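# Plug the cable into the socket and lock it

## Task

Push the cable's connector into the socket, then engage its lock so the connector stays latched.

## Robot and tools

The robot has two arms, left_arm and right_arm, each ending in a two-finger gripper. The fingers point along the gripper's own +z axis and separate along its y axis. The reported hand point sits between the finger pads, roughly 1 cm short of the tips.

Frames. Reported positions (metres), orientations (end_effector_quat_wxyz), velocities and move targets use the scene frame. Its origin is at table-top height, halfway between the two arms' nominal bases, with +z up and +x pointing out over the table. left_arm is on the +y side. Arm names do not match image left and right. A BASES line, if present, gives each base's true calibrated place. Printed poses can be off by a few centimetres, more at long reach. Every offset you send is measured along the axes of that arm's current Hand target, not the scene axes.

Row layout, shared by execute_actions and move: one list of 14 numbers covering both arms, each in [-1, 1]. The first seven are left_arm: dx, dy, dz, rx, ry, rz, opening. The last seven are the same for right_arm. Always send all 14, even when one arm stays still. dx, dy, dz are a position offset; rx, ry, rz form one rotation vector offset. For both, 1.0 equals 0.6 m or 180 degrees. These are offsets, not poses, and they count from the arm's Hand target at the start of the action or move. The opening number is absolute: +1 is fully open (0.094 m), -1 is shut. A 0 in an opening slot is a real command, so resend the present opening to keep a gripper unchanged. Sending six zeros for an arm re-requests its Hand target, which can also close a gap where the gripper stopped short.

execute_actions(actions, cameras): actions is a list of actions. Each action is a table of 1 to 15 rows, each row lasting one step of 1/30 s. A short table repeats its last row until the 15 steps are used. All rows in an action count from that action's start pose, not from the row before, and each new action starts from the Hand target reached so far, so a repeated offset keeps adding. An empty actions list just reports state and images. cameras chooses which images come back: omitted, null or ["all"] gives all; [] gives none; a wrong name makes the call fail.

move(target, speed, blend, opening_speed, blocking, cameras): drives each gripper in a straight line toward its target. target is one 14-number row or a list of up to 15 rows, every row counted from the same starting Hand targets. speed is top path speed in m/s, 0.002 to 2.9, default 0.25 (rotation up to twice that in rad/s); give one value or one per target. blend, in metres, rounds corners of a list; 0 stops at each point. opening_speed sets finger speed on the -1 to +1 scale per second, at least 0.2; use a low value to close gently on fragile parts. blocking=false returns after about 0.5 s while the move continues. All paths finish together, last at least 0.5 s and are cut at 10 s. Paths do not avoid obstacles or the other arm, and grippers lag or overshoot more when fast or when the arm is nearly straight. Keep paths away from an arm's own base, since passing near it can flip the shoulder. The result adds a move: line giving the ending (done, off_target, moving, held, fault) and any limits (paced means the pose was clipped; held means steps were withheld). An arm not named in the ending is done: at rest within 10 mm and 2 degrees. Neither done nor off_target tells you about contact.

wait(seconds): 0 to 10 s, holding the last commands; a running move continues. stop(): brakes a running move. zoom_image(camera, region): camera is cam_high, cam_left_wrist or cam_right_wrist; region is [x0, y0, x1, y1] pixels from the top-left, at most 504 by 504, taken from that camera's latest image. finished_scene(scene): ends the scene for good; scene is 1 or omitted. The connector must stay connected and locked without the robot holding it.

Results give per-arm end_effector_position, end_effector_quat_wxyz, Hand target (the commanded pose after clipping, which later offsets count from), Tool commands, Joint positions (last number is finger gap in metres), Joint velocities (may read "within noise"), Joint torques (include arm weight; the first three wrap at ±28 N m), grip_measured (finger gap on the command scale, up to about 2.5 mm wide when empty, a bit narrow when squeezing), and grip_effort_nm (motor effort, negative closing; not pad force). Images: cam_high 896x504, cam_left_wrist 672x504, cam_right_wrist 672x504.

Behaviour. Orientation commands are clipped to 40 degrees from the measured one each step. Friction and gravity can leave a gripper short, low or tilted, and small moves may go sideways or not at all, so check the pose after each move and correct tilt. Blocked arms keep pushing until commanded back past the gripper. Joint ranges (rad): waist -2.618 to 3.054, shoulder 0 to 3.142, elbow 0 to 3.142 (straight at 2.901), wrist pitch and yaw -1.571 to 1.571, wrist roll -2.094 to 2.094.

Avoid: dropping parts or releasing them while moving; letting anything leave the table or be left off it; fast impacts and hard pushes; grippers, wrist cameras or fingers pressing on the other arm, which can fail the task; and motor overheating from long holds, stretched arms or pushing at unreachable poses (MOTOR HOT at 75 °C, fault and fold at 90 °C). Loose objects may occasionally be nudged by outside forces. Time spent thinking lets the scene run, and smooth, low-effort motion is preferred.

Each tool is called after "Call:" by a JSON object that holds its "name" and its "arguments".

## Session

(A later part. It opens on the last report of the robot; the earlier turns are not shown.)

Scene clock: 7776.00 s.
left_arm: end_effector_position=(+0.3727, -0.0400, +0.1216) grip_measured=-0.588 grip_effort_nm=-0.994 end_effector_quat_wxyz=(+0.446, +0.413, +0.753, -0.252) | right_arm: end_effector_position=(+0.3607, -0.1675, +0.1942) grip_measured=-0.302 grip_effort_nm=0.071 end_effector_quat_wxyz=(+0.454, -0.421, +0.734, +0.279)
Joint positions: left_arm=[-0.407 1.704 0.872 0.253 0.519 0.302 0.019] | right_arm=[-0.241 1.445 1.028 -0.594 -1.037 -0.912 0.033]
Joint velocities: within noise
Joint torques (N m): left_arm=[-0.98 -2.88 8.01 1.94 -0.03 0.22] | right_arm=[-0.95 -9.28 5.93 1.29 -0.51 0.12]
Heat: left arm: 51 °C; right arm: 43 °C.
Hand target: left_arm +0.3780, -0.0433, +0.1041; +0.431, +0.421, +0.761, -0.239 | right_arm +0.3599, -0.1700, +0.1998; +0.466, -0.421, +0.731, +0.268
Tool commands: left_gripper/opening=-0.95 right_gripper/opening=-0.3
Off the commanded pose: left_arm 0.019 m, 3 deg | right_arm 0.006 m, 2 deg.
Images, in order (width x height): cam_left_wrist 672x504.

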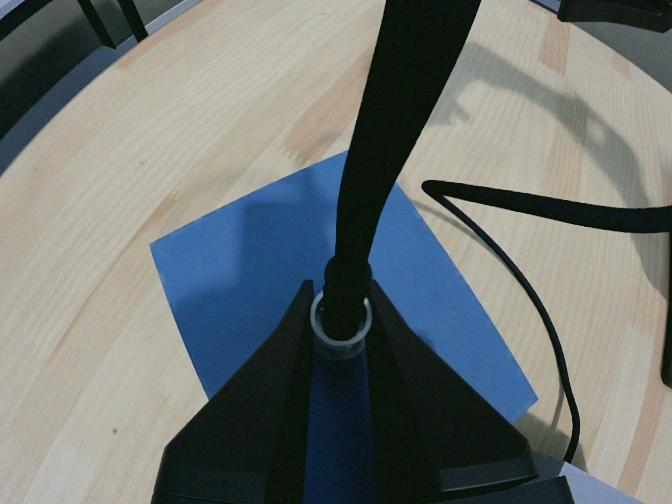

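Call:
{"name": "move", "arguments": {"target": [[-0.0471,0,-0.0283,0,0,0,-0.95, 0,0,0,0,0,0,-0.3],[-0.0471,0,-0.0283,0,0,0,-0.3, 0,0,0,0,0,0,-0.3],[-0.0471,0,-0.1183,0,0,0,-0.3, 0,0,0,0,0,0,-0.3],[-0.0263,-0.0585,-0.1367,-0.1517,-0.1688,-0.0421,-0.3, 0,0,0,0,0,0,-0.3]], "speed": [0.08,0.1,0.12,0.25], "cameras": ["cam_left_wrist"]}}

Call:
{"name": "zoom_image", "arguments": {"camera": "cam_left_wrist", "region": [280, 220, 400, 320]}}

Scene clock: 7803.00 s.
left_arm: end_effector_position=(+0.3149, -0.0095, +0.1583) grip_measured=-0.301 grip_effort_nm=0.110 end_effector_quat_wxyz=(+0.678, +0.189, +0.686, -0.184) | right_arm: end_effector_position=(+0.3607, -0.1675, +0.1942) grip_measured=-0.302 grip_effort_nm=0.071 end_effector_quat_wxyz=(+0.454, -0.421, +0.734, +0.279)
Joint positions: left_arm=[-0.681 1.632 0.289 1.331 -0.158 0.002 0.033] | right_arm=[-0.241 1.445 1.028 -0.594 -1.037 -0.912 0.033]
Joint velocities: within noise
Joint torques (N m): left_arm=[-0.69 -4.05 4.25 2.61 -0.15 -0.11] | right_arm=[-0.83 -9.43 5.85 1.27 -0.52 0.12]
Heat: left arm: 51 °C; right arm: 43 °C.
Hand target: left_arm +0.3152, -0.0092, +0.1598; +0.684, +0.182, +0.682, -0.183 | right_arm +0.3599, -0.1700, +0.1998; +0.466, -0.421, +0.731, +0.268
Off the commanded pose: left_arm 0.001 m, 1 deg | right_arm 0.006 m, 2 deg.
move: done; target 2's new opening was sent with left_arm's hand 0.016 m and 2 deg from that target
Images, in order (width x height): cam_left_wrist 672x504.

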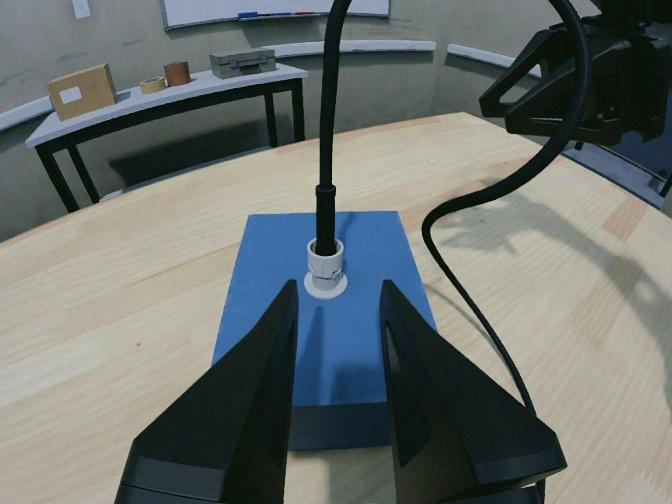

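Scaled by 4.200 from the camera's 672x504 image, which has a finer 960x720 frame.

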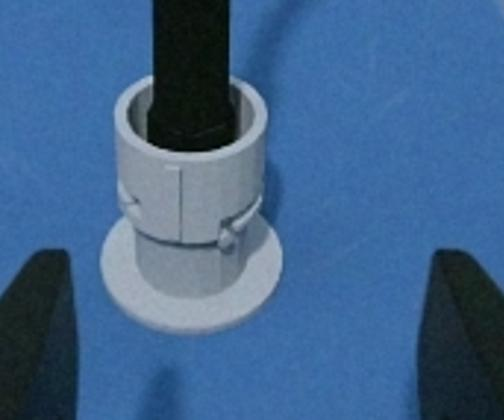

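Call:
{"name": "zoom_image", "arguments": {"camera": "cam_left_wrist", "region": [300, 235, 350, 300]}}

Scaled by 7.754 from the camera's 672x504 image, which has a finer 960x720 frame.

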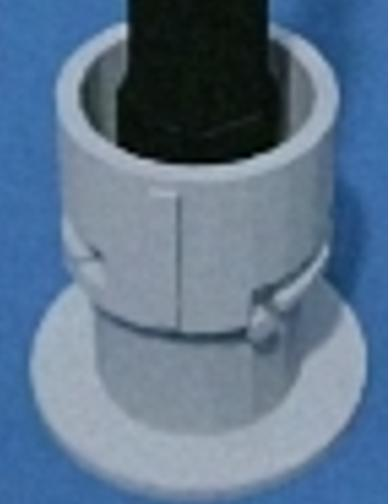

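Call:
{"name": "zoom_image", "arguments": {"camera": "cam_left_wrist", "region": [322, 258, 350, 286]}}

Scaled by 18.000 from the camera's 672x504 image, which has a finer 960x720 frame.

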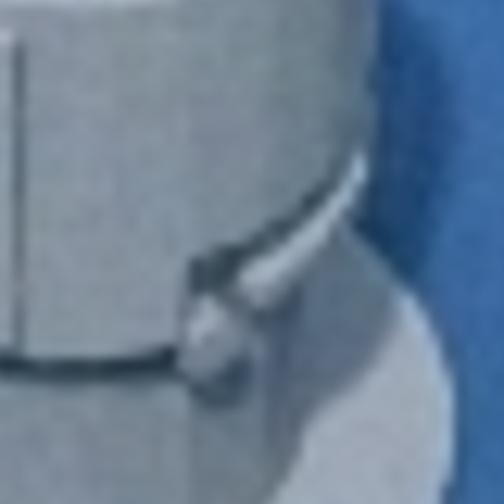

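Call:
{"name": "wait", "arguments": {"seconds": 0, "cameras": ["cam_right_wrist"]}}

Call:
{"name": "zoom_image", "arguments": {"camera": "cam_right_wrist", "region": [235, 150, 305, 210]}}

Scene clock: 7936.73 s.
left_arm: end_effector_position=(+0.3151, -0.0094, +0.1587) grip_measured=-0.301 grip_effort_nm=0.115 end_effector_quat_wxyz=(+0.679, +0.189, +0.685, -0.184) | right_arm: end_effector_position=(+0.3607, -0.1675, +0.1942) grip_measured=-0.302 grip_effort_nm=0.066 end_effector_quat_wxyz=(+0.454, -0.421, +0.734, +0.279)
Joint positions: left_arm=[-0.681 1.632 0.289 1.333 -0.159 0.002 0.033] | right_arm=[-0.241 1.445 1.028 -0.594 -1.037 -0.912 0.033]
Joint velocities: within noise
Joint torques (N m): left_arm=[-0.7 -4.05 4.18 2.59 -0.14 -0.1] | right_arm=[-0.79 -9.33 5.96 1.29 -0.51 0.14]
Heat: left arm: 53 °C; right arm: 43 °C.
Hand target: left_arm +0.3152, -0.0092, +0.1597; +0.684, +0.182, +0.683, -0.183 | right_arm +0.3599, -0.1700, +0.1998; +0.466, -0.421, +0.731, +0.268
Tool commands: left_gripper/opening=-0.3 right_gripper/opening=-0.3
Off the commanded pose: left_arm 0.001 m, 1 deg | right_arm 0.006 m, 2 deg.
Images, in order (width x height): cam_right_wrist 672x504.

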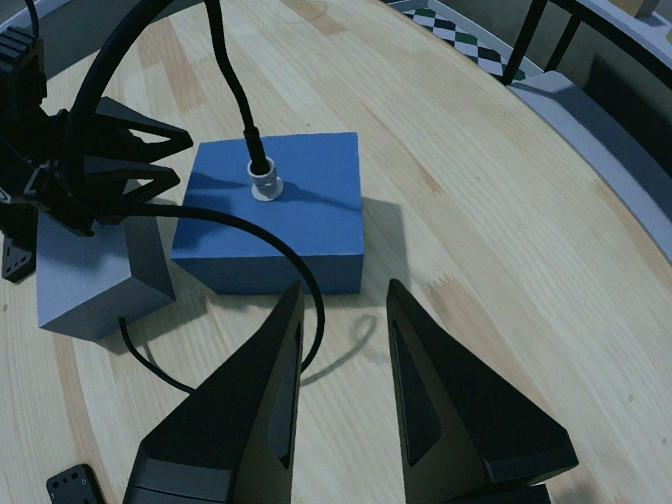

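Scaled by 7.200 from the camera's 672x504 image, which has a finer 960x720 frame.

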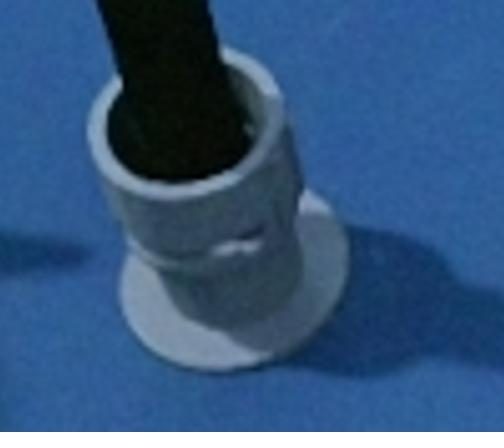

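Call:
{"name": "move", "arguments": {"target": [[0.0198,0.0248,0.025,0.0437,0.1387,0.0097,-0.3, 0,0,0,0,0,0,-0.3],[0.0365,0.0073,0.1205,0.0437,0.1387,0.0097,-0.3, 0,0,0,0,0,0,-0.3]], "speed": [0.2,0.12], "cameras": ["cam_left_wrist"]}}

Call:
{"name": "zoom_image", "arguments": {"camera": "cam_left_wrist", "region": [280, 250, 400, 350]}}

Scene clock: 7947.70 s.
left_arm: end_effector_position=(+0.3714, -0.0340, +0.1262) grip_measured=-0.301 grip_effort_nm=0.115 end_effector_quat_wxyz=(+0.491, +0.275, +0.809, -0.172) | right_arm: end_effector_position=(+0.3607, -0.1675, +0.1942) grip_measured=-0.302 grip_effort_nm=0.071 end_effector_quat_wxyz=(+0.454, -0.421, +0.734, +0.279)
Joint positions: left_arm=[-0.548 1.618 0.753 0.386 0.095 0.04 0.033] | right_arm=[-0.241 1.445 1.028 -0.594 -1.037 -0.912 0.033]
Joint velocities: within noise
Joint torques (N m): left_arm=[-0.7 -5.78 8.49 2.54 -0.02 -0.06] | right_arm=[-0.87 -9.26 5.91 1.3 -0.52 0.09]
Heat: left arm: 54 °C; right arm: 43 °C.
Hand target: left_arm +0.3801, -0.0416, +0.1380; +0.509, +0.274, +0.797, -0.175 | right_arm +0.3599, -0.1700, +0.1998; +0.466, -0.421, +0.731, +0.268
Off the commanded pose: left_arm 0.016 m, 2 deg | right_arm 0.006 m, 2 deg.
move: off_target (left_arm)
Images, in order (width x height): cam_left_wrist 672x504.

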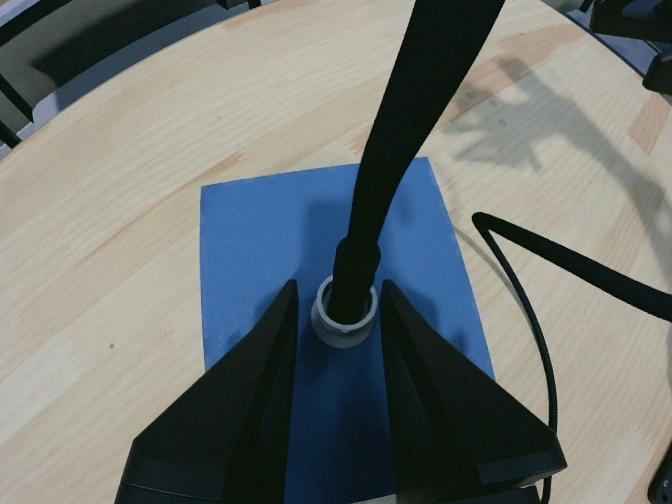

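Scaled by 4.200 from the camera's 672x504 image, which has a finer 960x720 frame.

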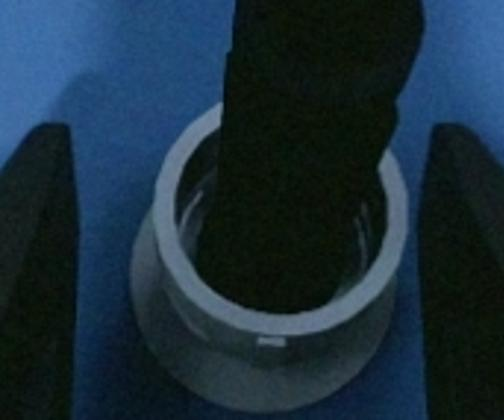

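Call:
{"name": "move", "arguments": {"target": [[0,0,0,0,0,0,-0.95, 0,0,0,0,0,0,-0.3],[0.0604,0,0.0282,0,0.033,0,-0.95, 0,0,0,0,0,0,-0.3]], "speed": [0.1,0.05], "opening_speed": 0.5, "cameras": ["cam_right_wrist"]}}

Call:
{"name": "zoom_image", "arguments": {"camera": "cam_right_wrist", "region": [235, 150, 305, 210]}}

Scene clock: 7964.17 s.
left_arm: end_effector_position=(+0.3707, -0.0354, +0.1198) grip_measured=-0.587 grip_effort_nm=-0.999 end_effector_quat_wxyz=(+0.485, +0.280, +0.811, -0.173) | right_arm: end_effector_position=(+0.3607, -0.1675, +0.1942) grip_measured=-0.302 grip_effort_nm=0.061 end_effector_quat_wxyz=(+0.454, -0.421, +0.734, +0.279)
Joint positions: left_arm=[-0.549 1.634 0.753 0.388 0.102 0.044 0.019] | right_arm=[-0.241 1.445 1.028 -0.594 -1.037 -0.912 0.033]
Joint velocities: within noise
Joint torques (N m): left_arm=[-0.81 0.55 9.07 2.24 -0.17 0.01] | right_arm=[-0.92 -9.46 5.91 1.3 -0.52 0.11]
Heat: left arm: 55 °C; right arm: 43 °C.
Hand target: left_arm +0.3802, -0.0416, +0.0980; +0.467, +0.283, +0.822, -0.161 | right_arm +0.3599, -0.1700, +0.1998; +0.466, -0.421, +0.731, +0.268
Off the commanded pose: left_arm 0.025 m, 3 deg | right_arm 0.006 m, 2 deg.
move: off_target (left_arm)
Images, in order (width x height): cam_right_wrist 672x504.

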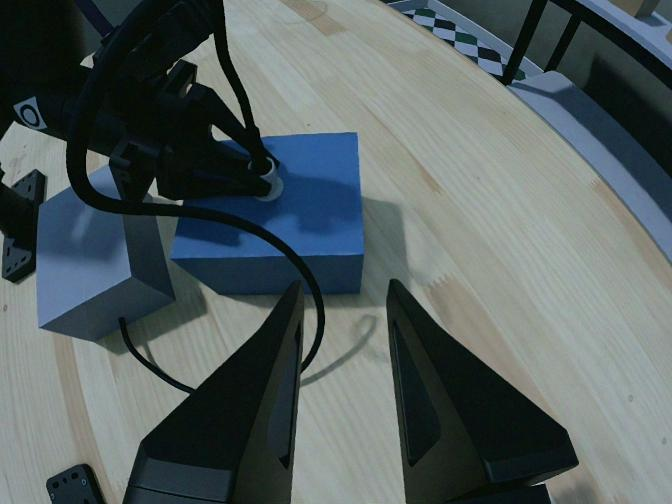

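Scaled by 7.200 from the camera's 672x504 image, which has a finer 960x720 frame.

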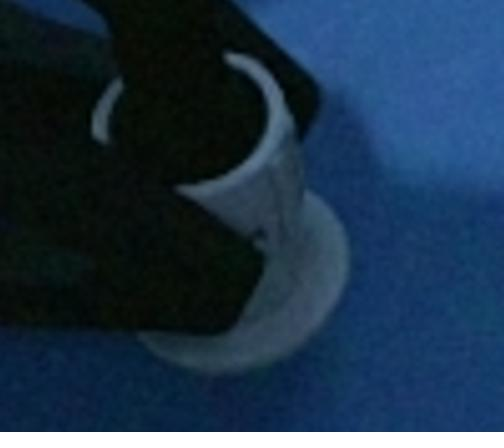

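Call:
{"name": "zoom_image", "arguments": {"camera": "cam_right_wrist", "region": [260, 152, 290, 182]}}

Scaled by 16.800 from the camera's 672x504 image, which has a finer 960x720 frame.

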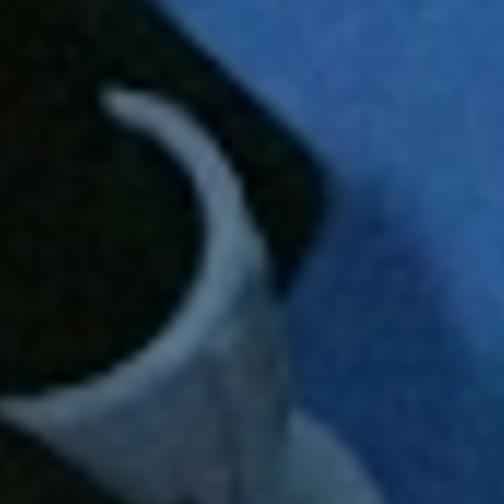

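Call:
{"name": "move", "arguments": {"target": [-0.0571,0,-0.0343,0,-0.033,0,-0.95, 0,0,0,0,0,0,-0.3], "speed": 0.08, "cameras": ["cam_right_wrist"]}}

Call:
{"name": "zoom_image", "arguments": {"camera": "cam_right_wrist", "region": [260, 152, 290, 182]}}

Scene clock: 7990.33 s.
left_arm: end_effector_position=(+0.3707, -0.0356, +0.1250) grip_measured=-0.587 grip_effort_nm=-0.989 end_effector_quat_wxyz=(+0.490, +0.279, +0.807, -0.174) | right_arm: end_effector_position=(+0.3607, -0.1675, +0.1942) grip_measured=-0.302 grip_effort_nm=0.066 end_effector_quat_wxyz=(+0.454, -0.421, +0.734, +0.279)
Joint positions: left_arm=[-0.549 1.622 0.753 0.389 0.103 0.044 0.019] | right_arm=[-0.241 1.445 1.028 -0.594 -1.037 -0.912 0.033]
Joint velocities: within noise
Joint torques (N m): left_arm=[-0.55 -6.17 8.5 2.51 -0.09 -0.11] | right_arm=[-0.87 -9.37 5.91 1.29 -0.49 0.11]
Heat: left arm: 53 °C; right arm: 43 °C.
Hand target: left_arm +0.3801, -0.0415, +0.1380; +0.509, +0.274, +0.797, -0.175 | right_arm +0.3599, -0.1700, +0.1998; +0.466, -0.421, +0.731, +0.268
Off the commanded pose: left_arm 0.017 m, 3 deg | right_arm 0.006 m, 2 deg.
move: off_target (left_arm)
Images, in order (width x height): cam_right_wrist 672x504.

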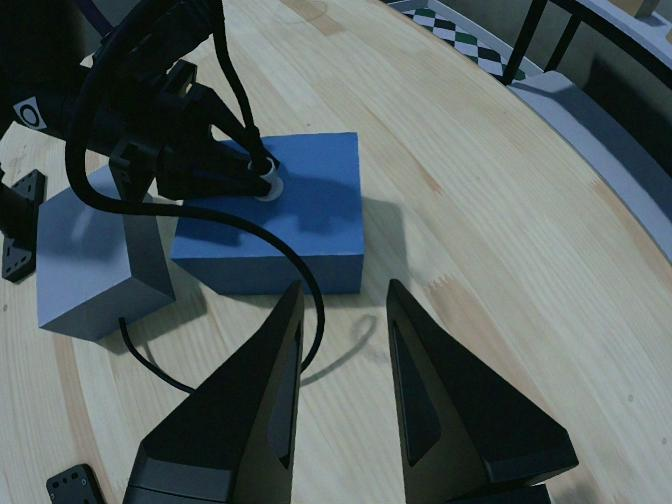

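Scaled by 16.800 from the camera's 672x504 image, which has a finer 960x720 frame.

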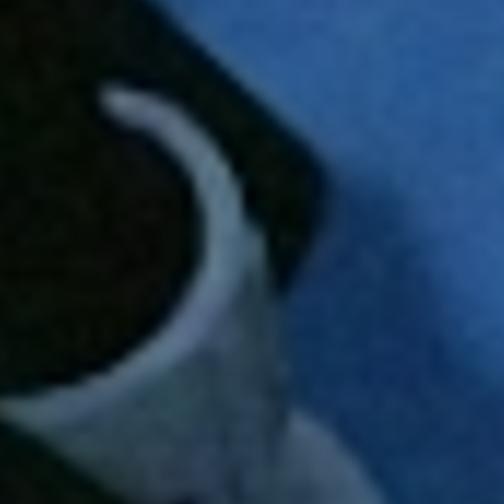

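Call:
{"name": "wait", "arguments": {"seconds": 0, "cameras": ["cam_high"]}}

Scene clock: 8026.70 s.
left_arm: end_effector_position=(+0.3707, -0.0356, +0.1250) grip_measured=-0.587 grip_effort_nm=-0.994 end_effector_quat_wxyz=(+0.490, +0.279, +0.807, -0.174) | right_arm: end_effector_position=(+0.3607, -0.1675, +0.1942) grip_measured=-0.302 grip_effort_nm=0.076 end_effector_quat_wxyz=(+0.454, -0.421, +0.734, +0.279)
Joint positions: left_arm=[-0.549 1.622 0.753 0.389 0.103 0.044 0.019] | right_arm=[-0.241 1.445 1.028 -0.594 -1.037 -0.912 0.033]
Joint velocities: within noise
Joint torques (N m): left_arm=[-0.57 -6.19 8.49 2.5 -0.09 -0.1] | right_arm=[-0.96 -9.29 5.94 1.28 -0.53 0.14]
Heat: left arm: 53 °C; right arm: 43 °C.
Hand target: left_arm +0.3801, -0.0415, +0.1380; +0.509, +0.274, +0.797, -0.175 | right_arm +0.3599, -0.1700, +0.1998; +0.466, -0.421, +0.731, +0.268
Tool commands: left_gripper/opening=-0.95 right_gripper/opening=-0.3
Off the commanded pose: left_arm 0.017 m, 3 deg | right_arm 0.006 m, 2 deg.
Images, in order (width x height): cam_high 896x504.

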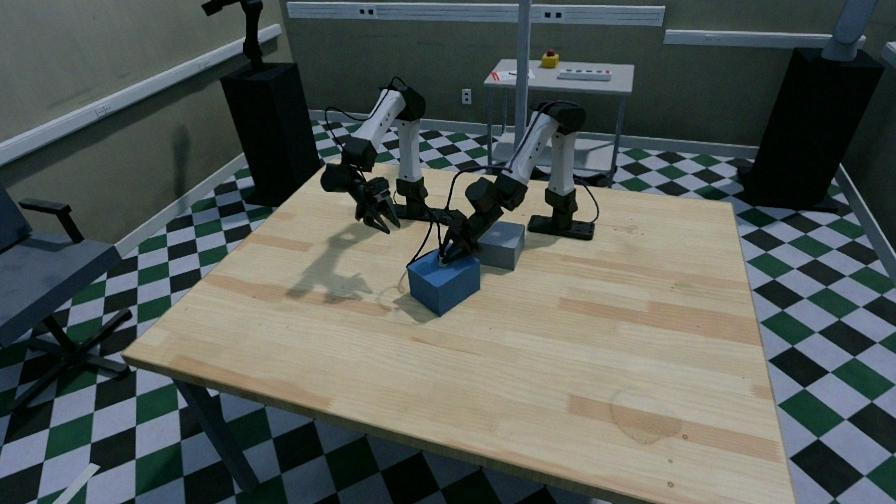

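Call:
{"name": "zoom_image", "arguments": {"camera": "cam_high", "region": [425, 235, 465, 275]}}

Scaled by 12.600.

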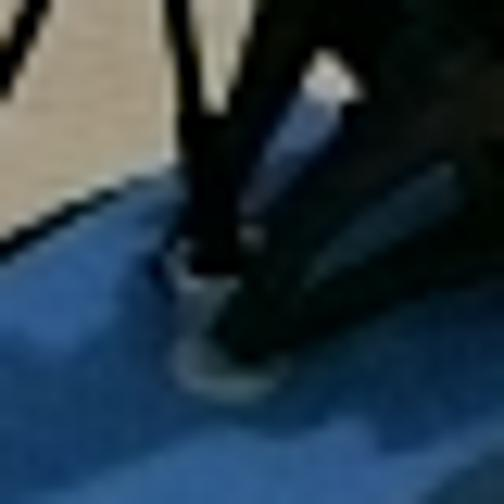

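Call:
{"name": "wait", "arguments": {"seconds": 0, "cameras": ["cam_left_wrist"]}}

Call:
{"name": "zoom_image", "arguments": {"camera": "cam_left_wrist", "region": [300, 270, 390, 360]}}

Scene clock: 8041.67 s.
left_arm: end_effector_position=(+0.3707, -0.0356, +0.1250) grip_measured=-0.587 grip_effort_nm=-0.999 end_effector_quat_wxyz=(+0.490, +0.279, +0.807, -0.174) | right_arm: end_effector_position=(+0.3607, -0.1675, +0.1942) grip_measured=-0.302 grip_effort_nm=0.076 end_effector_quat_wxyz=(+0.454, -0.421, +0.734, +0.279)
Joint positions: left_arm=[-0.549 1.622 0.753 0.389 0.103 0.044 0.019] | right_arm=[-0.241 1.445 1.028 -0.594 -1.037 -0.912 0.033]
Joint velocities: within noise
Joint torques (N m): left_arm=[-0.59 -6.13 8.44 2.49 -0.09 -0.1] | right_arm=[-0.96 -9.39 6 1.3 -0.49 0.12]
Heat: left arm: 53 °C; right arm: 43 °C.
Hand target: left_arm +0.3801, -0.0415, +0.1380; +0.509, +0.274, +0.797, -0.175 | right_arm +0.3599, -0.1700, +0.1998; +0.466, -0.421, +0.731, +0.268
Tool commands: left_gripper/opening=-0.95 right_gripper/opening=-0.3
Off the commanded pose: left_arm 0.017 m, 3 deg | right_arm 0.006 m, 2 deg.
Images, in order (width x height): cam_left_wrist 672x504.

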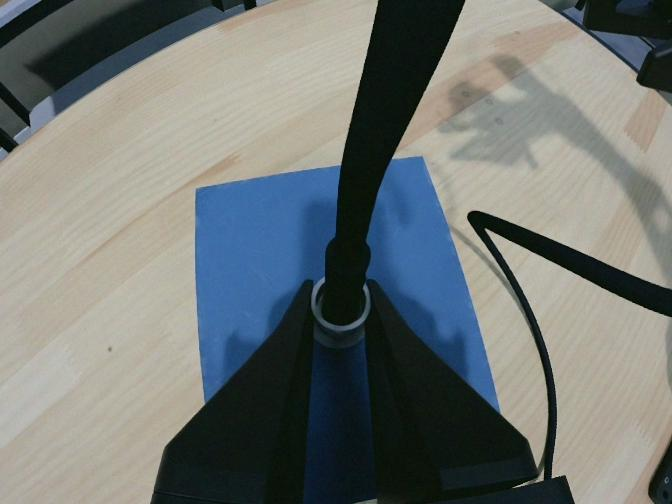

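Scaled by 5.600 from the camera's 672x504 image, which has a finer 960x720 frame.

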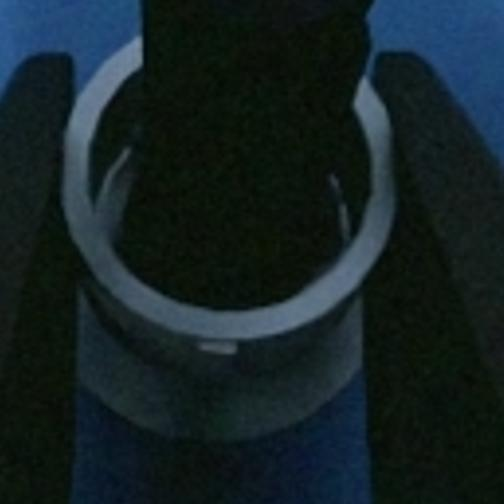

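Call:
{"name": "move", "arguments": {"target": [[0.0604,0,0.0282,0,0.033,0,-0.95,0,0,0,0,0,0,-0.3],[0.0604,0.0021,0.0282,-0.0294,0.033,-0.0157,-0.95,0,0,0,0,0,0,-0.3],[0.0604,-0.0021,0.0282,0.0294,0.033,0.0157,-0.95,0,0,0,0,0,0,-0.3],[0.0604,0.0021,0.0282,-0.0294,0.033,-0.0157,-0.95,0,0,0,0,0,0,-0.3],[0.0604,-0.0021,0.0282,0.0294,0.033,0.0157,-0.95,0,0,0,0,0,0,-0.3],[0.0604,0.0021,0.0282,-0.0294,0.033,-0.0157,-0.95,0,0,0,0,0,0,-0.3],[0.0604,-0.0021,0.0282,0.0294,0.033,0.0157,-0.95,0,0,0,0,0,0,-0.3],[0.0604,0,0.0282,0,0.033,0,-0.95,0,0,0,0,0,0,-0.3]], "speed": [0.08,0.2,0.2,0.2,0.2,0.2,0.2,0.2], "cameras": ["cam_right_wrist"]}}

Call:
{"name": "zoom_image", "arguments": {"camera": "cam_right_wrist", "region": [260, 152, 290, 182]}}

Scene clock: 8095.47 s.
left_arm: end_effector_position=(+0.3756, -0.0398, +0.1207) grip_measured=-0.588 grip_effort_nm=-0.994 end_effector_quat_wxyz=(+0.488, +0.292, +0.803, -0.177) | right_arm: end_effector_position=(+0.3607, -0.1675, +0.1942) grip_measured=-0.302 grip_effort_nm=0.071 end_effector_quat_wxyz=(+0.454, -0.421, +0.734, +0.279)
Joint positions: left_arm=[-0.542 1.658 0.773 0.401 0.128 0.067 0.019] | right_arm=[-0.241 1.445 1.028 -0.594 -1.037 -0.912 0.033]
Joint velocities: within noise
Joint torques (N m): left_arm=[-1.46 -1.77 7.57 2.11 -0.39 -0.26] | right_arm=[-1.06 -9.25 5.96 1.26 -0.5 0.12]
Heat: left arm: 53 °C; right arm: 43 °C.
Hand target: left_arm +0.3802, -0.0416, +0.0980; +0.467, +0.283, +0.822, -0.161 | right_arm +0.3599, -0.1700, +0.1998; +0.466, -0.421, +0.731, +0.268
Off the commanded pose: left_arm 0.023 m, 4 deg | right_arm 0.006 m, 2 deg.
move: off_target (left_arm)
Images, in order (width x height): cam_right_wrist 672x504.

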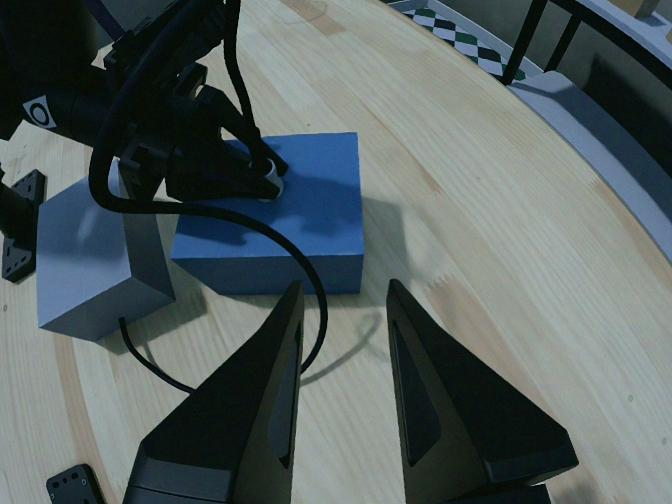

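Scaled by 16.800 from the camera's 672x504 image, which has a finer 960x720 frame.

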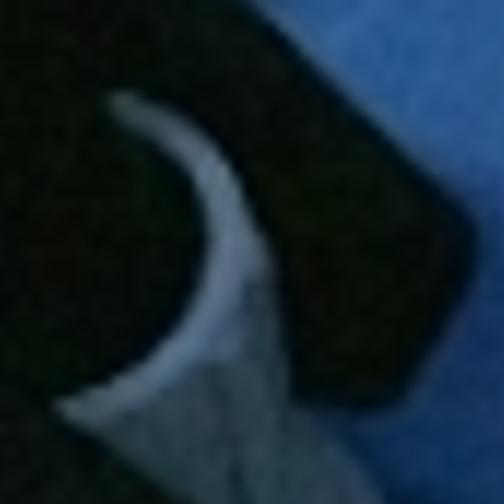

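Call:
{"name": "wait", "arguments": {"seconds": 0, "cameras": ["cam_left_wrist"]}}

Call:
{"name": "zoom_image", "arguments": {"camera": "cam_left_wrist", "region": [300, 260, 390, 350]}}

Scene clock: 8111.93 s.
left_arm: end_effector_position=(+0.3755, -0.0399, +0.1207) grip_measured=-0.588 grip_effort_nm=-0.994 end_effector_quat_wxyz=(+0.488, +0.292, +0.803, -0.177) | right_arm: end_effector_position=(+0.3607, -0.1675, +0.1942) grip_measured=-0.302 grip_effort_nm=0.076 end_effector_quat_wxyz=(+0.454, -0.421, +0.734, +0.279)
Joint positions: left_arm=[-0.542 1.658 0.773 0.401 0.128 0.067 0.019] | right_arm=[-0.241 1.445 1.028 -0.594 -1.037 -0.912 0.033]
Joint velocities: within noise
Joint torques (N m): left_arm=[-1.52 -1.78 7.6 2.1 -0.4 -0.24] | right_arm=[-0.94 -9.35 5.94 1.31 -0.53 0.11]
Heat: left arm: 54 °C; right arm: 43 °C.
Hand target: left_arm +0.3801, -0.0417, +0.0980; +0.467, +0.283, +0.822, -0.161 | right_arm +0.3599, -0.1700, +0.1998; +0.466, -0.421, +0.731, +0.268
Tool commands: left_gripper/opening=-0.95 right_gripper/opening=-0.3
Off the commanded pose: left_arm 0.023 m, 4 deg | right_arm 0.006 m, 2 deg.
Images, in order (width x height): cam_left_wrist 672x504.

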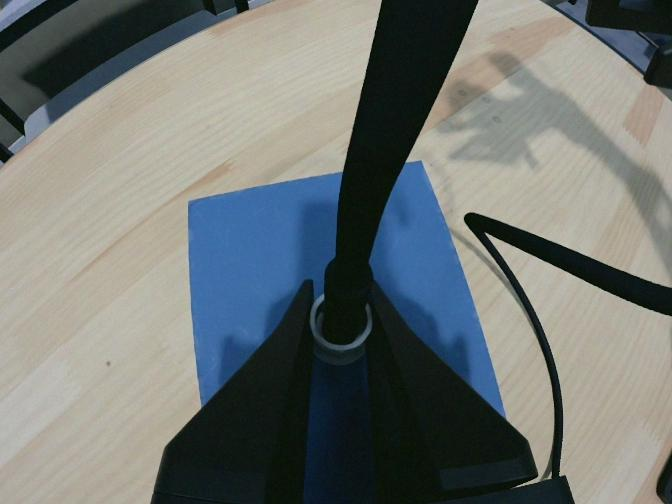

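Scaled by 5.600 from the camera's 672x504 image, which has a finer 960x720 frame.

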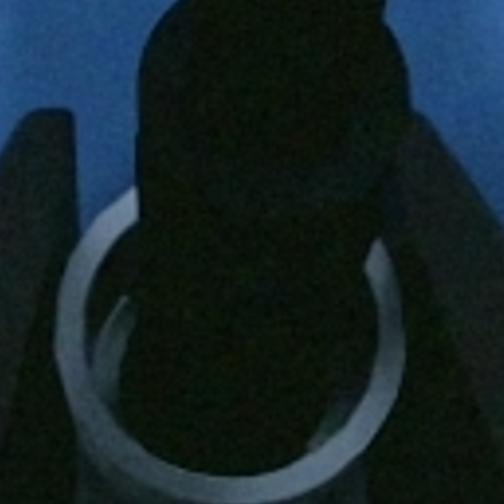

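Call:
{"name": "move", "arguments": {"target": [[-0.0571,0,-0.0343,0,-0.033,0,-0.95,0,0,0,0,0,0,-0.3],[-0.0571,0,-0.0343,0,-0.033,0,-0.3,0,0,0,0,0,0,-0.3],[-0.0502,0,-0.1006,0,-0.033,0,-0.3,0,0,0,0,0,0,-0.3],[-0.0571,0,-0.0343,0,-0.033,0,-0.3,0,0,0,0,0,0,-0.3]], "speed": [0.08,0.1,0.12,0.1], "cameras": ["cam_left_wrist"]}}

Call:
{"name": "zoom_image", "arguments": {"camera": "cam_left_wrist", "region": [300, 260, 390, 350]}}

Scene clock: 8160.17 s.
left_arm: end_effector_position=(+0.3710, -0.0346, +0.1265) grip_measured=-0.301 grip_effort_nm=0.120 end_effector_quat_wxyz=(+0.491, +0.280, +0.807, -0.173) | right_arm: end_effector_position=(+0.3607, -0.1675, +0.1942) grip_measured=-0.302 grip_effort_nm=0.071 end_effector_quat_wxyz=(+0.454, -0.421, +0.734, +0.279)
Joint positions: left_arm=[-0.547 1.617 0.753 0.386 0.102 0.049 0.033] | right_arm=[-0.241 1.445 1.028 -0.594 -1.037 -0.912 0.033]
Joint velocities: within noise
Joint torques (N m): left_arm=[-0.73 -5.71 8.47 2.55 -0.08 -0.16] | right_arm=[-1.01 -9.31 6 1.26 -0.51 0.07]
Heat: left arm: 54 °C; right arm: 43 °C.
Hand target: left_arm +0.3801, -0.0416, +0.1380; +0.509, +0.274, +0.797, -0.175 | right_arm +0.3599, -0.1700, +0.1998; +0.466, -0.421, +0.731, +0.268
Off the commanded pose: left_arm 0.016 m, 2 deg | right_arm 0.006 m, 2 deg.
move: off_target (left_arm); target 2's new opening was sent with left_arm's hand 0.016 m and 3 deg from that target
Images, in order (width x height): cam_left_wrist 672x504.

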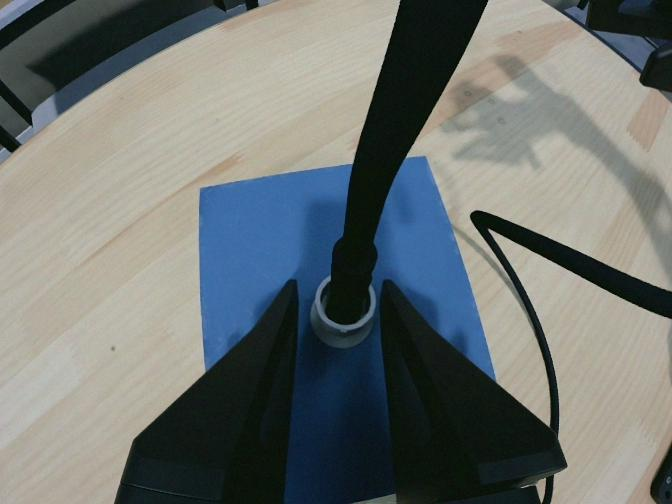

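Scaled by 5.600 from the camera's 672x504 image, which has a finer 960x720 frame.

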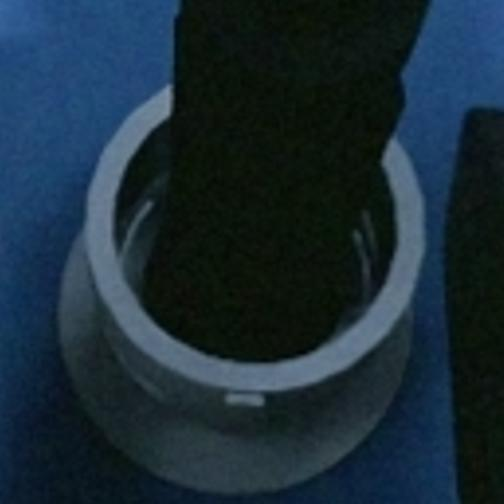

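Call:
{"name": "move", "arguments": {"target": [[0,0,0,0,0,0,-0.95,0,0,0,0,0,0,-0.3],[0.0634,0.0077,0.0138,0,0.033,0,-0.95,0,0,0,0,0,0,-0.3],[0.0634,0.0077,0.0138,-0.0294,0.033,-0.0157,-0.95,0,0,0,0,0,0,-0.3],[0.0634,0.0077,0.0138,0.0294,0.033,0.0157,-0.95,0,0,0,0,0,0,-0.3],[0.0634,0.0077,0.0138,-0.0294,0.033,-0.0157,-0.95,0,0,0,0,0,0,-0.3],[0.0634,0.0077,0.0138,0.0294,0.033,0.0157,-0.95,0,0,0,0,0,0,-0.3],[0.0634,0.0137,0.0138,0,0.033,0,-0.95,0,0,0,0,0,0,-0.3],[0.0634,0.0017,0.0138,0,0.033,0,-0.95,0,0,0,0,0,0,-0.3],[0.0634,0.0137,0.0138,0,0.033,0,-0.95,0,0,0,0,0,0,-0.3],[0.0613,0.0077,0.0183,0,0.033,0,-0.95,0,0,0,0,0,0,-0.3],[0.0655,0.0077,0.0093,0,0.033,0,-0.95,0,0,0,0,0,0,-0.3],[0.0634,0.0077,0.0138,-0.0294,0.033,-0.0157,-0.95,0,0,0,0,0,0,-0.3],[0.0634,0.0077,0.0138,0.0294,0.033,0.0157,-0.95,0,0,0,0,0,0,-0.3],[0.0634,0.0077,0.0138,0,0.033,0,-0.95,0,0,0,0,0,0,-0.3]], "speed": [0.1,0.08,0.2,0.2,0.2,0.2,0.1,0.03,0.03,0.03,0.03,0.2,0.2,0.2], "cameras": ["cam_right_wrist"]}}

Call:
{"name": "zoom_image", "arguments": {"camera": "cam_right_wrist", "region": [260, 152, 290, 182]}}

Scene clock: 8191.90 s.
left_arm: end_effector_position=(+0.3735, -0.0379, +0.1216) grip_measured=-0.588 grip_effort_nm=-0.994 end_effector_quat_wxyz=(+0.488, +0.296, +0.800, -0.184) | right_arm: end_effector_position=(+0.3607, -0.1675, +0.1942) grip_measured=-0.302 grip_effort_nm=0.071 end_effector_quat_wxyz=(+0.454, -0.421, +0.734, +0.279)
Joint positions: left_arm=[-0.53 1.648 0.761 0.408 0.156 0.074 0.019] | right_arm=[-0.241 1.445 1.028 -0.594 -1.037 -0.912 0.033]
Joint velocities: within noise
Joint torques (N m): left_arm=[-0.85 -3.82 6.43 1.97 -0.5 -0.21] | right_arm=[-0.95 -9.39 5.81 1.29 -0.52 0.12]
Heat: left arm: 54 °C; right arm: 43 °C.
Hand target: left_arm +0.3762, -0.0326, +0.0999; +0.467, +0.283, +0.822, -0.161 | right_arm +0.3599, -0.1700, +0.1998; +0.466, -0.421, +0.731, +0.268
Off the commanded pose: left_arm 0.022 m, 5 deg | right_arm 0.006 m, 2 deg.
move: off_target (left_arm)
Images, in order (width x height): cam_right_wrist 672x504.

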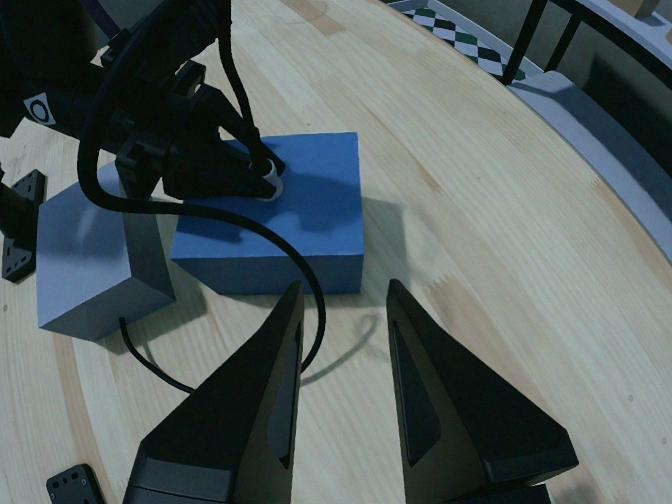

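Scaled by 16.800 from the camera's 672x504 image, which has a finer 960x720 frame.

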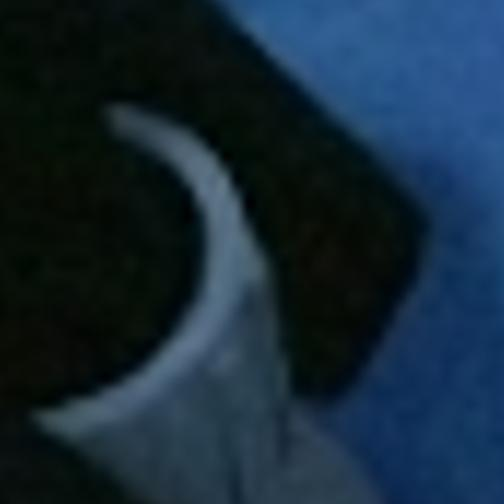

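Call:
{"name": "wait", "arguments": {"seconds": 0, "cameras": ["cam_left_wrist"]}}

Call:
{"name": "zoom_image", "arguments": {"camera": "cam_left_wrist", "region": [300, 270, 390, 360]}}

Scene clock: 8210.83 s.
left_arm: end_effector_position=(+0.3735, -0.0379, +0.1216) grip_measured=-0.588 grip_effort_nm=-0.984 end_effector_quat_wxyz=(+0.488, +0.296, +0.800, -0.184) | right_arm: end_effector_position=(+0.3607, -0.1675, +0.1942) grip_measured=-0.302 grip_effort_nm=0.076 end_effector_quat_wxyz=(+0.454, -0.421, +0.734, +0.279)
Joint positions: left_arm=[-0.531 1.648 0.761 0.408 0.155 0.073 0.019] | right_arm=[-0.241 1.445 1.028 -0.594 -1.037 -0.912 0.033]
Joint velocities: within noise
Joint torques (N m): left_arm=[-0.91 -3.79 6.43 2 -0.51 -0.2] | right_arm=[-0.94 -9.35 5.81 1.31 -0.51 0.12]
Heat: left arm: 52 °C; right arm: 43 °C.
Hand target: left_arm +0.3762, -0.0327, +0.1000; +0.467, +0.283, +0.822, -0.161 | right_arm +0.3599, -0.1700, +0.1998; +0.466, -0.421, +0.731, +0.268
Tool commands: left_gripper/opening=-0.95 right_gripper/opening=-0.3
Off the commanded pose: left_arm 0.022 m, 5 deg | right_arm 0.006 m, 2 deg.
Images, in order (width x height): cam_left_wrist 672x504.

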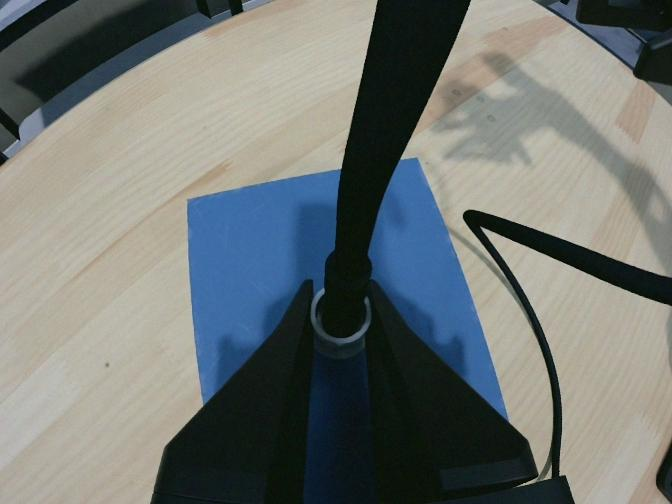

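Scaled by 5.600 from the camera's 672x504 image, which has a finer 960x720 frame.

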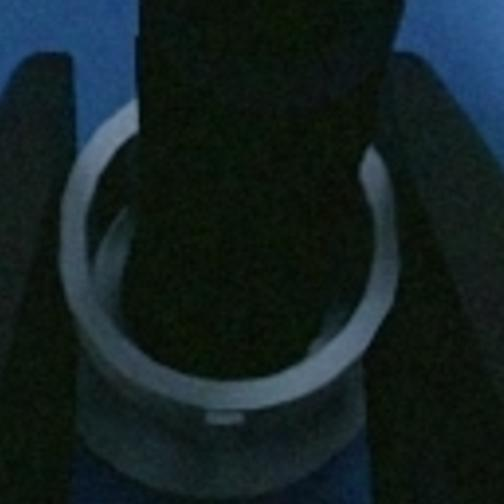

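Call:
{"name": "move", "arguments": {"target": [0.0016,-0.0017,0.0006,0.0952,0,0.0572,-0.95,0,0,0,0,0,0,-0.3], "speed": 0.12, "cameras": ["cam_left_wrist"]}}

Call:
{"name": "zoom_image", "arguments": {"camera": "cam_left_wrist", "region": [300, 270, 390, 360]}}

Scene clock: 8241.70 s.
left_arm: end_effector_position=(+0.3741, -0.0393, +0.1214) grip_measured=-0.588 grip_effort_nm=-0.984 end_effector_quat_wxyz=(+0.459, +0.413, +0.745, -0.253) | right_arm: end_effector_position=(+0.3607, -0.1675, +0.1942) grip_measured=-0.302 grip_effort_nm=0.066 end_effector_quat_wxyz=(+0.454, -0.421, +0.734, +0.279)
Joint positions: left_arm=[-0.401 1.711 0.849 0.314 0.528 0.301 0.019] | right_arm=[-0.241 1.445 1.028 -0.594 -1.037 -0.912 0.033]
Joint velocities: within noise
Joint torques (N m): left_arm=[0.8 -4.44 7.08 1.59 0.06 0.35] | right_arm=[-0.96 -9.35 5.96 1.3 -0.53 0.09]
Heat: left arm: 51 °C; right arm: 43 °C.
Hand target: left_arm +0.3754, -0.0334, +0.0989; +0.432, +0.421, +0.761, -0.239 | right_arm +0.3599, -0.1700, +0.1998; +0.466, -0.421, +0.731, +0.268
Off the commanded pose: left_arm 0.023 m, 4 deg | right_arm 0.006 m, 2 deg.
move: off_target (left_arm)
Images, in order (width x height): cam_left_wrist 672x504.

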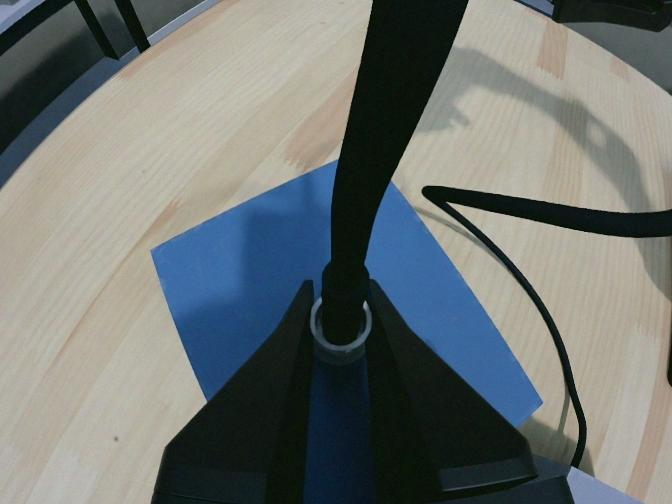

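Scaled by 5.600 from the camera's 672x504 image, which has a finer 960x720 frame.

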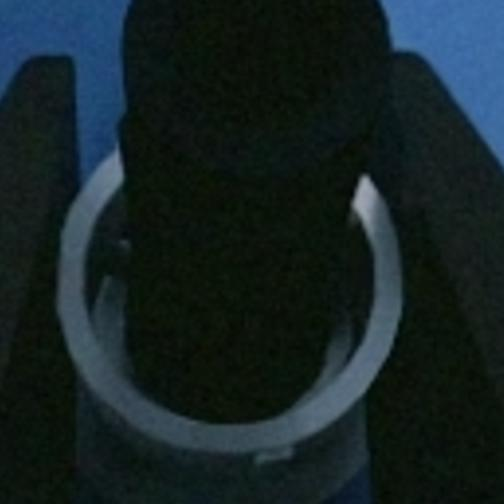

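Call:
{"name": "move", "arguments": {"target": [[0.0095,0,0,0,0,0,-0.95,0,0,0,0,0,0,-0.3],[0.0095,0,0,-0.0286,0,-0.0172,-0.95,0,0,0,0,0,0,-0.3],[0.0095,0,0,0.0286,0,0.0172,-0.95,0,0,0,0,0,0,-0.3],[0.0095,0,0,-0.0286,0,-0.0172,-0.95,0,0,0,0,0,0,-0.3],[0.0095,0,0,0.0286,0,0.0172,-0.95,0,0,0,0,0,0,-0.3],[0.0095,0,0,0,0.022,0,-0.95,0,0,0,0,0,0,-0.3],[0.0095,0,0,0,-0.022,0,-0.95,0,0,0,0,0,0,-0.3],[0.0095,0,0,0,0.022,0,-0.95,0,0,0,0,0,0,-0.3],[0.0095,0.005,0,0,0,0,-0.95,0,0,0,0,0,0,-0.3],[0.0095,-0.005,0,0,0,0,-0.95,0,0,0,0,0,0,-0.3],[0.0095,0.005,0,0,0,0,-0.95,0,0,0,0,0,0,-0.3],[0.0095,0,0,-0.0286,0,-0.0172,-0.95,0,0,0,0,0,0,-0.3],[0.0095,0,0,0.0286,0,0.0172,-0.95,0,0,0,0,0,0,-0.3],[0.0095,0,0,-0.0286,0,-0.0172,-0.95,0,0,0,0,0,0,-0.3],[0.0095,0,0,0,0,0,-0.95,0,0,0,0,0,0,-0.3]], "speed": [0.05,0.2,0.2,0.2,0.2,0.2,0.2,0.2,0.1,0.03,0.03,0.2,0.2,0.2,0.2], "cameras": ["cam_right_wrist"]}}

Call:
{"name": "zoom_image", "arguments": {"camera": "cam_right_wrist", "region": [260, 152, 290, 182]}}

Scene clock: 8292.53 s.
left_arm: end_effector_position=(+0.3735, -0.0392, +0.1199) grip_measured=-0.588 grip_effort_nm=-0.994 end_effector_quat_wxyz=(+0.468, +0.426, +0.733, -0.249) | right_arm: end_effector_position=(+0.3607, -0.1675, +0.1942) grip_measured=-0.302 grip_effort_nm=0.071 end_effector_quat_wxyz=(+0.454, -0.421, +0.734, +0.279)
Joint positions: left_arm=[-0.397 1.717 0.834 0.349 0.539 0.332 0.019] | right_arm=[-0.241 1.445 1.028 -0.594 -1.037 -0.912 0.033]
Joint velocities: within noise
Joint torques (N m): left_arm=[0.96 -4.74 6.58 1.48 0.01 0.1] | right_arm=[-0.85 -9.26 5.82 1.32 -0.5 0.14]
Heat: left arm: 48 °C; right arm: 43 °C.
Hand target: left_arm +0.3738, -0.0308, +0.0940; +0.432, +0.421, +0.761, -0.239 | right_arm +0.3599, -0.1700, +0.1998; +0.466, -0.421, +0.731, +0.268
Off the commanded pose: left_arm 0.027 m, 5 deg | right_arm 0.006 m, 2 deg.
move: off_target (left_arm)
Images, in order (width x height): cam_right_wrist 672x504.

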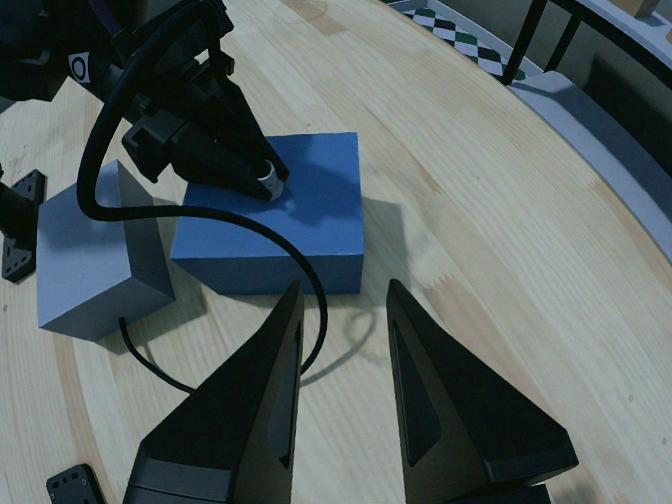

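Scaled by 16.800 from the camera's 672x504 image, which has a finer 960x720 frame.

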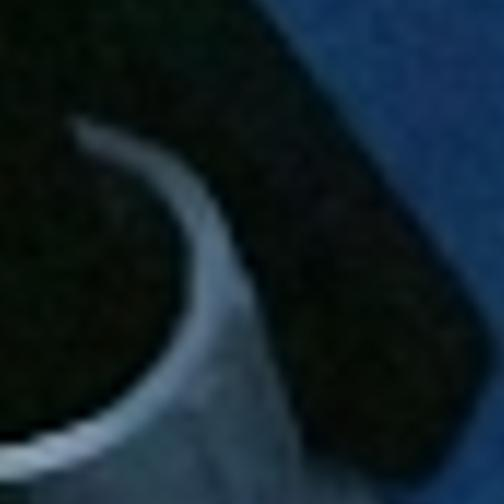

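Call:
{"name": "move", "arguments": {"target": [[0.0057,0,0.0034,0,0,0,-0.95,0,0,0,0,0,0,-0.3],[0.0057,0,0.0034,0.0952,0,0.0572,-0.95,0,0,0,0,0,0,-0.3]], "speed": [0.05,0.12], "cameras": ["cam_left_wrist"]}}

Call:
{"name": "zoom_image", "arguments": {"camera": "cam_left_wrist", "region": [300, 270, 390, 360]}}

Scene clock: 8301.70 s.
left_arm: end_effector_position=(+0.3712, -0.0400, +0.1185) grip_measured=-0.588 grip_effort_nm=-0.994 end_effector_quat_wxyz=(+0.415, +0.550, +0.647, -0.325) | right_arm: end_effector_position=(+0.3607, -0.1675, +0.1942) grip_measured=-0.302 grip_effort_nm=0.076 end_effector_quat_wxyz=(+0.454, -0.421, +0.734, +0.279)
Joint positions: left_arm=[-0.297 1.855 1.078 -0.015 0.899 0.711 0.019] | right_arm=[-0.241 1.445 1.028 -0.594 -1.037 -0.912 0.033]
Joint velocities: within noise
Joint torques (N m): left_arm=[0.84 -5.31 6.13 1.15 -0.1 0.31] | right_arm=[-0.92 -9.36 5.9 1.29 -0.53 0.11]
Heat: left arm: 47 °C; right arm: 43 °C.
Hand target: left_arm +0.3738, -0.0309, +0.0899; +0.384, +0.547, +0.676, -0.310 | right_arm +0.3599, -0.1700, +0.1998; +0.466, -0.421, +0.731, +0.268
Off the commanded pose: left_arm 0.030 m, 5 deg | right_arm 0.006 m, 2 deg.
move: off_target (left_arm)
Images, in order (width x height): cam_left_wrist 672x504.

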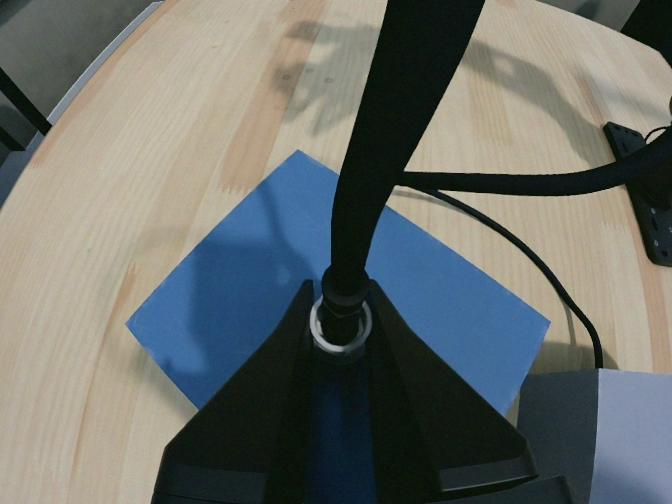

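Scaled by 5.600 from the camera's 672x504 image, which has a finer 960x720 frame.

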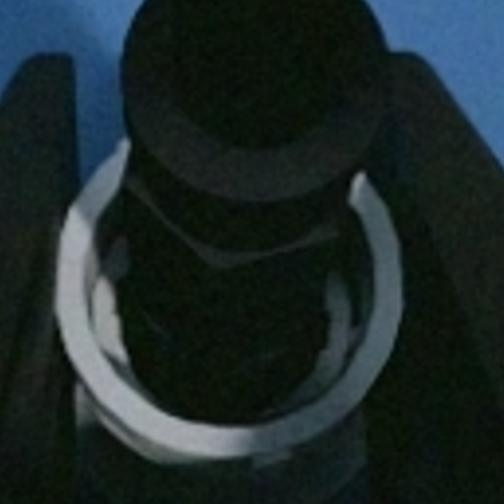

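Call:
{"name": "zoom_image", "arguments": {"camera": "cam_left_wrist", "region": [310, 325, 380, 375]}}

Scaled by 7.200 from the camera's 672x504 image, which has a finer 960x720 frame.

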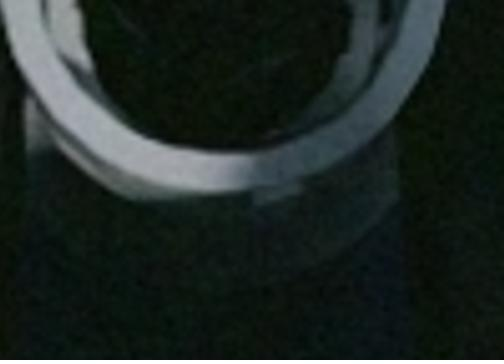

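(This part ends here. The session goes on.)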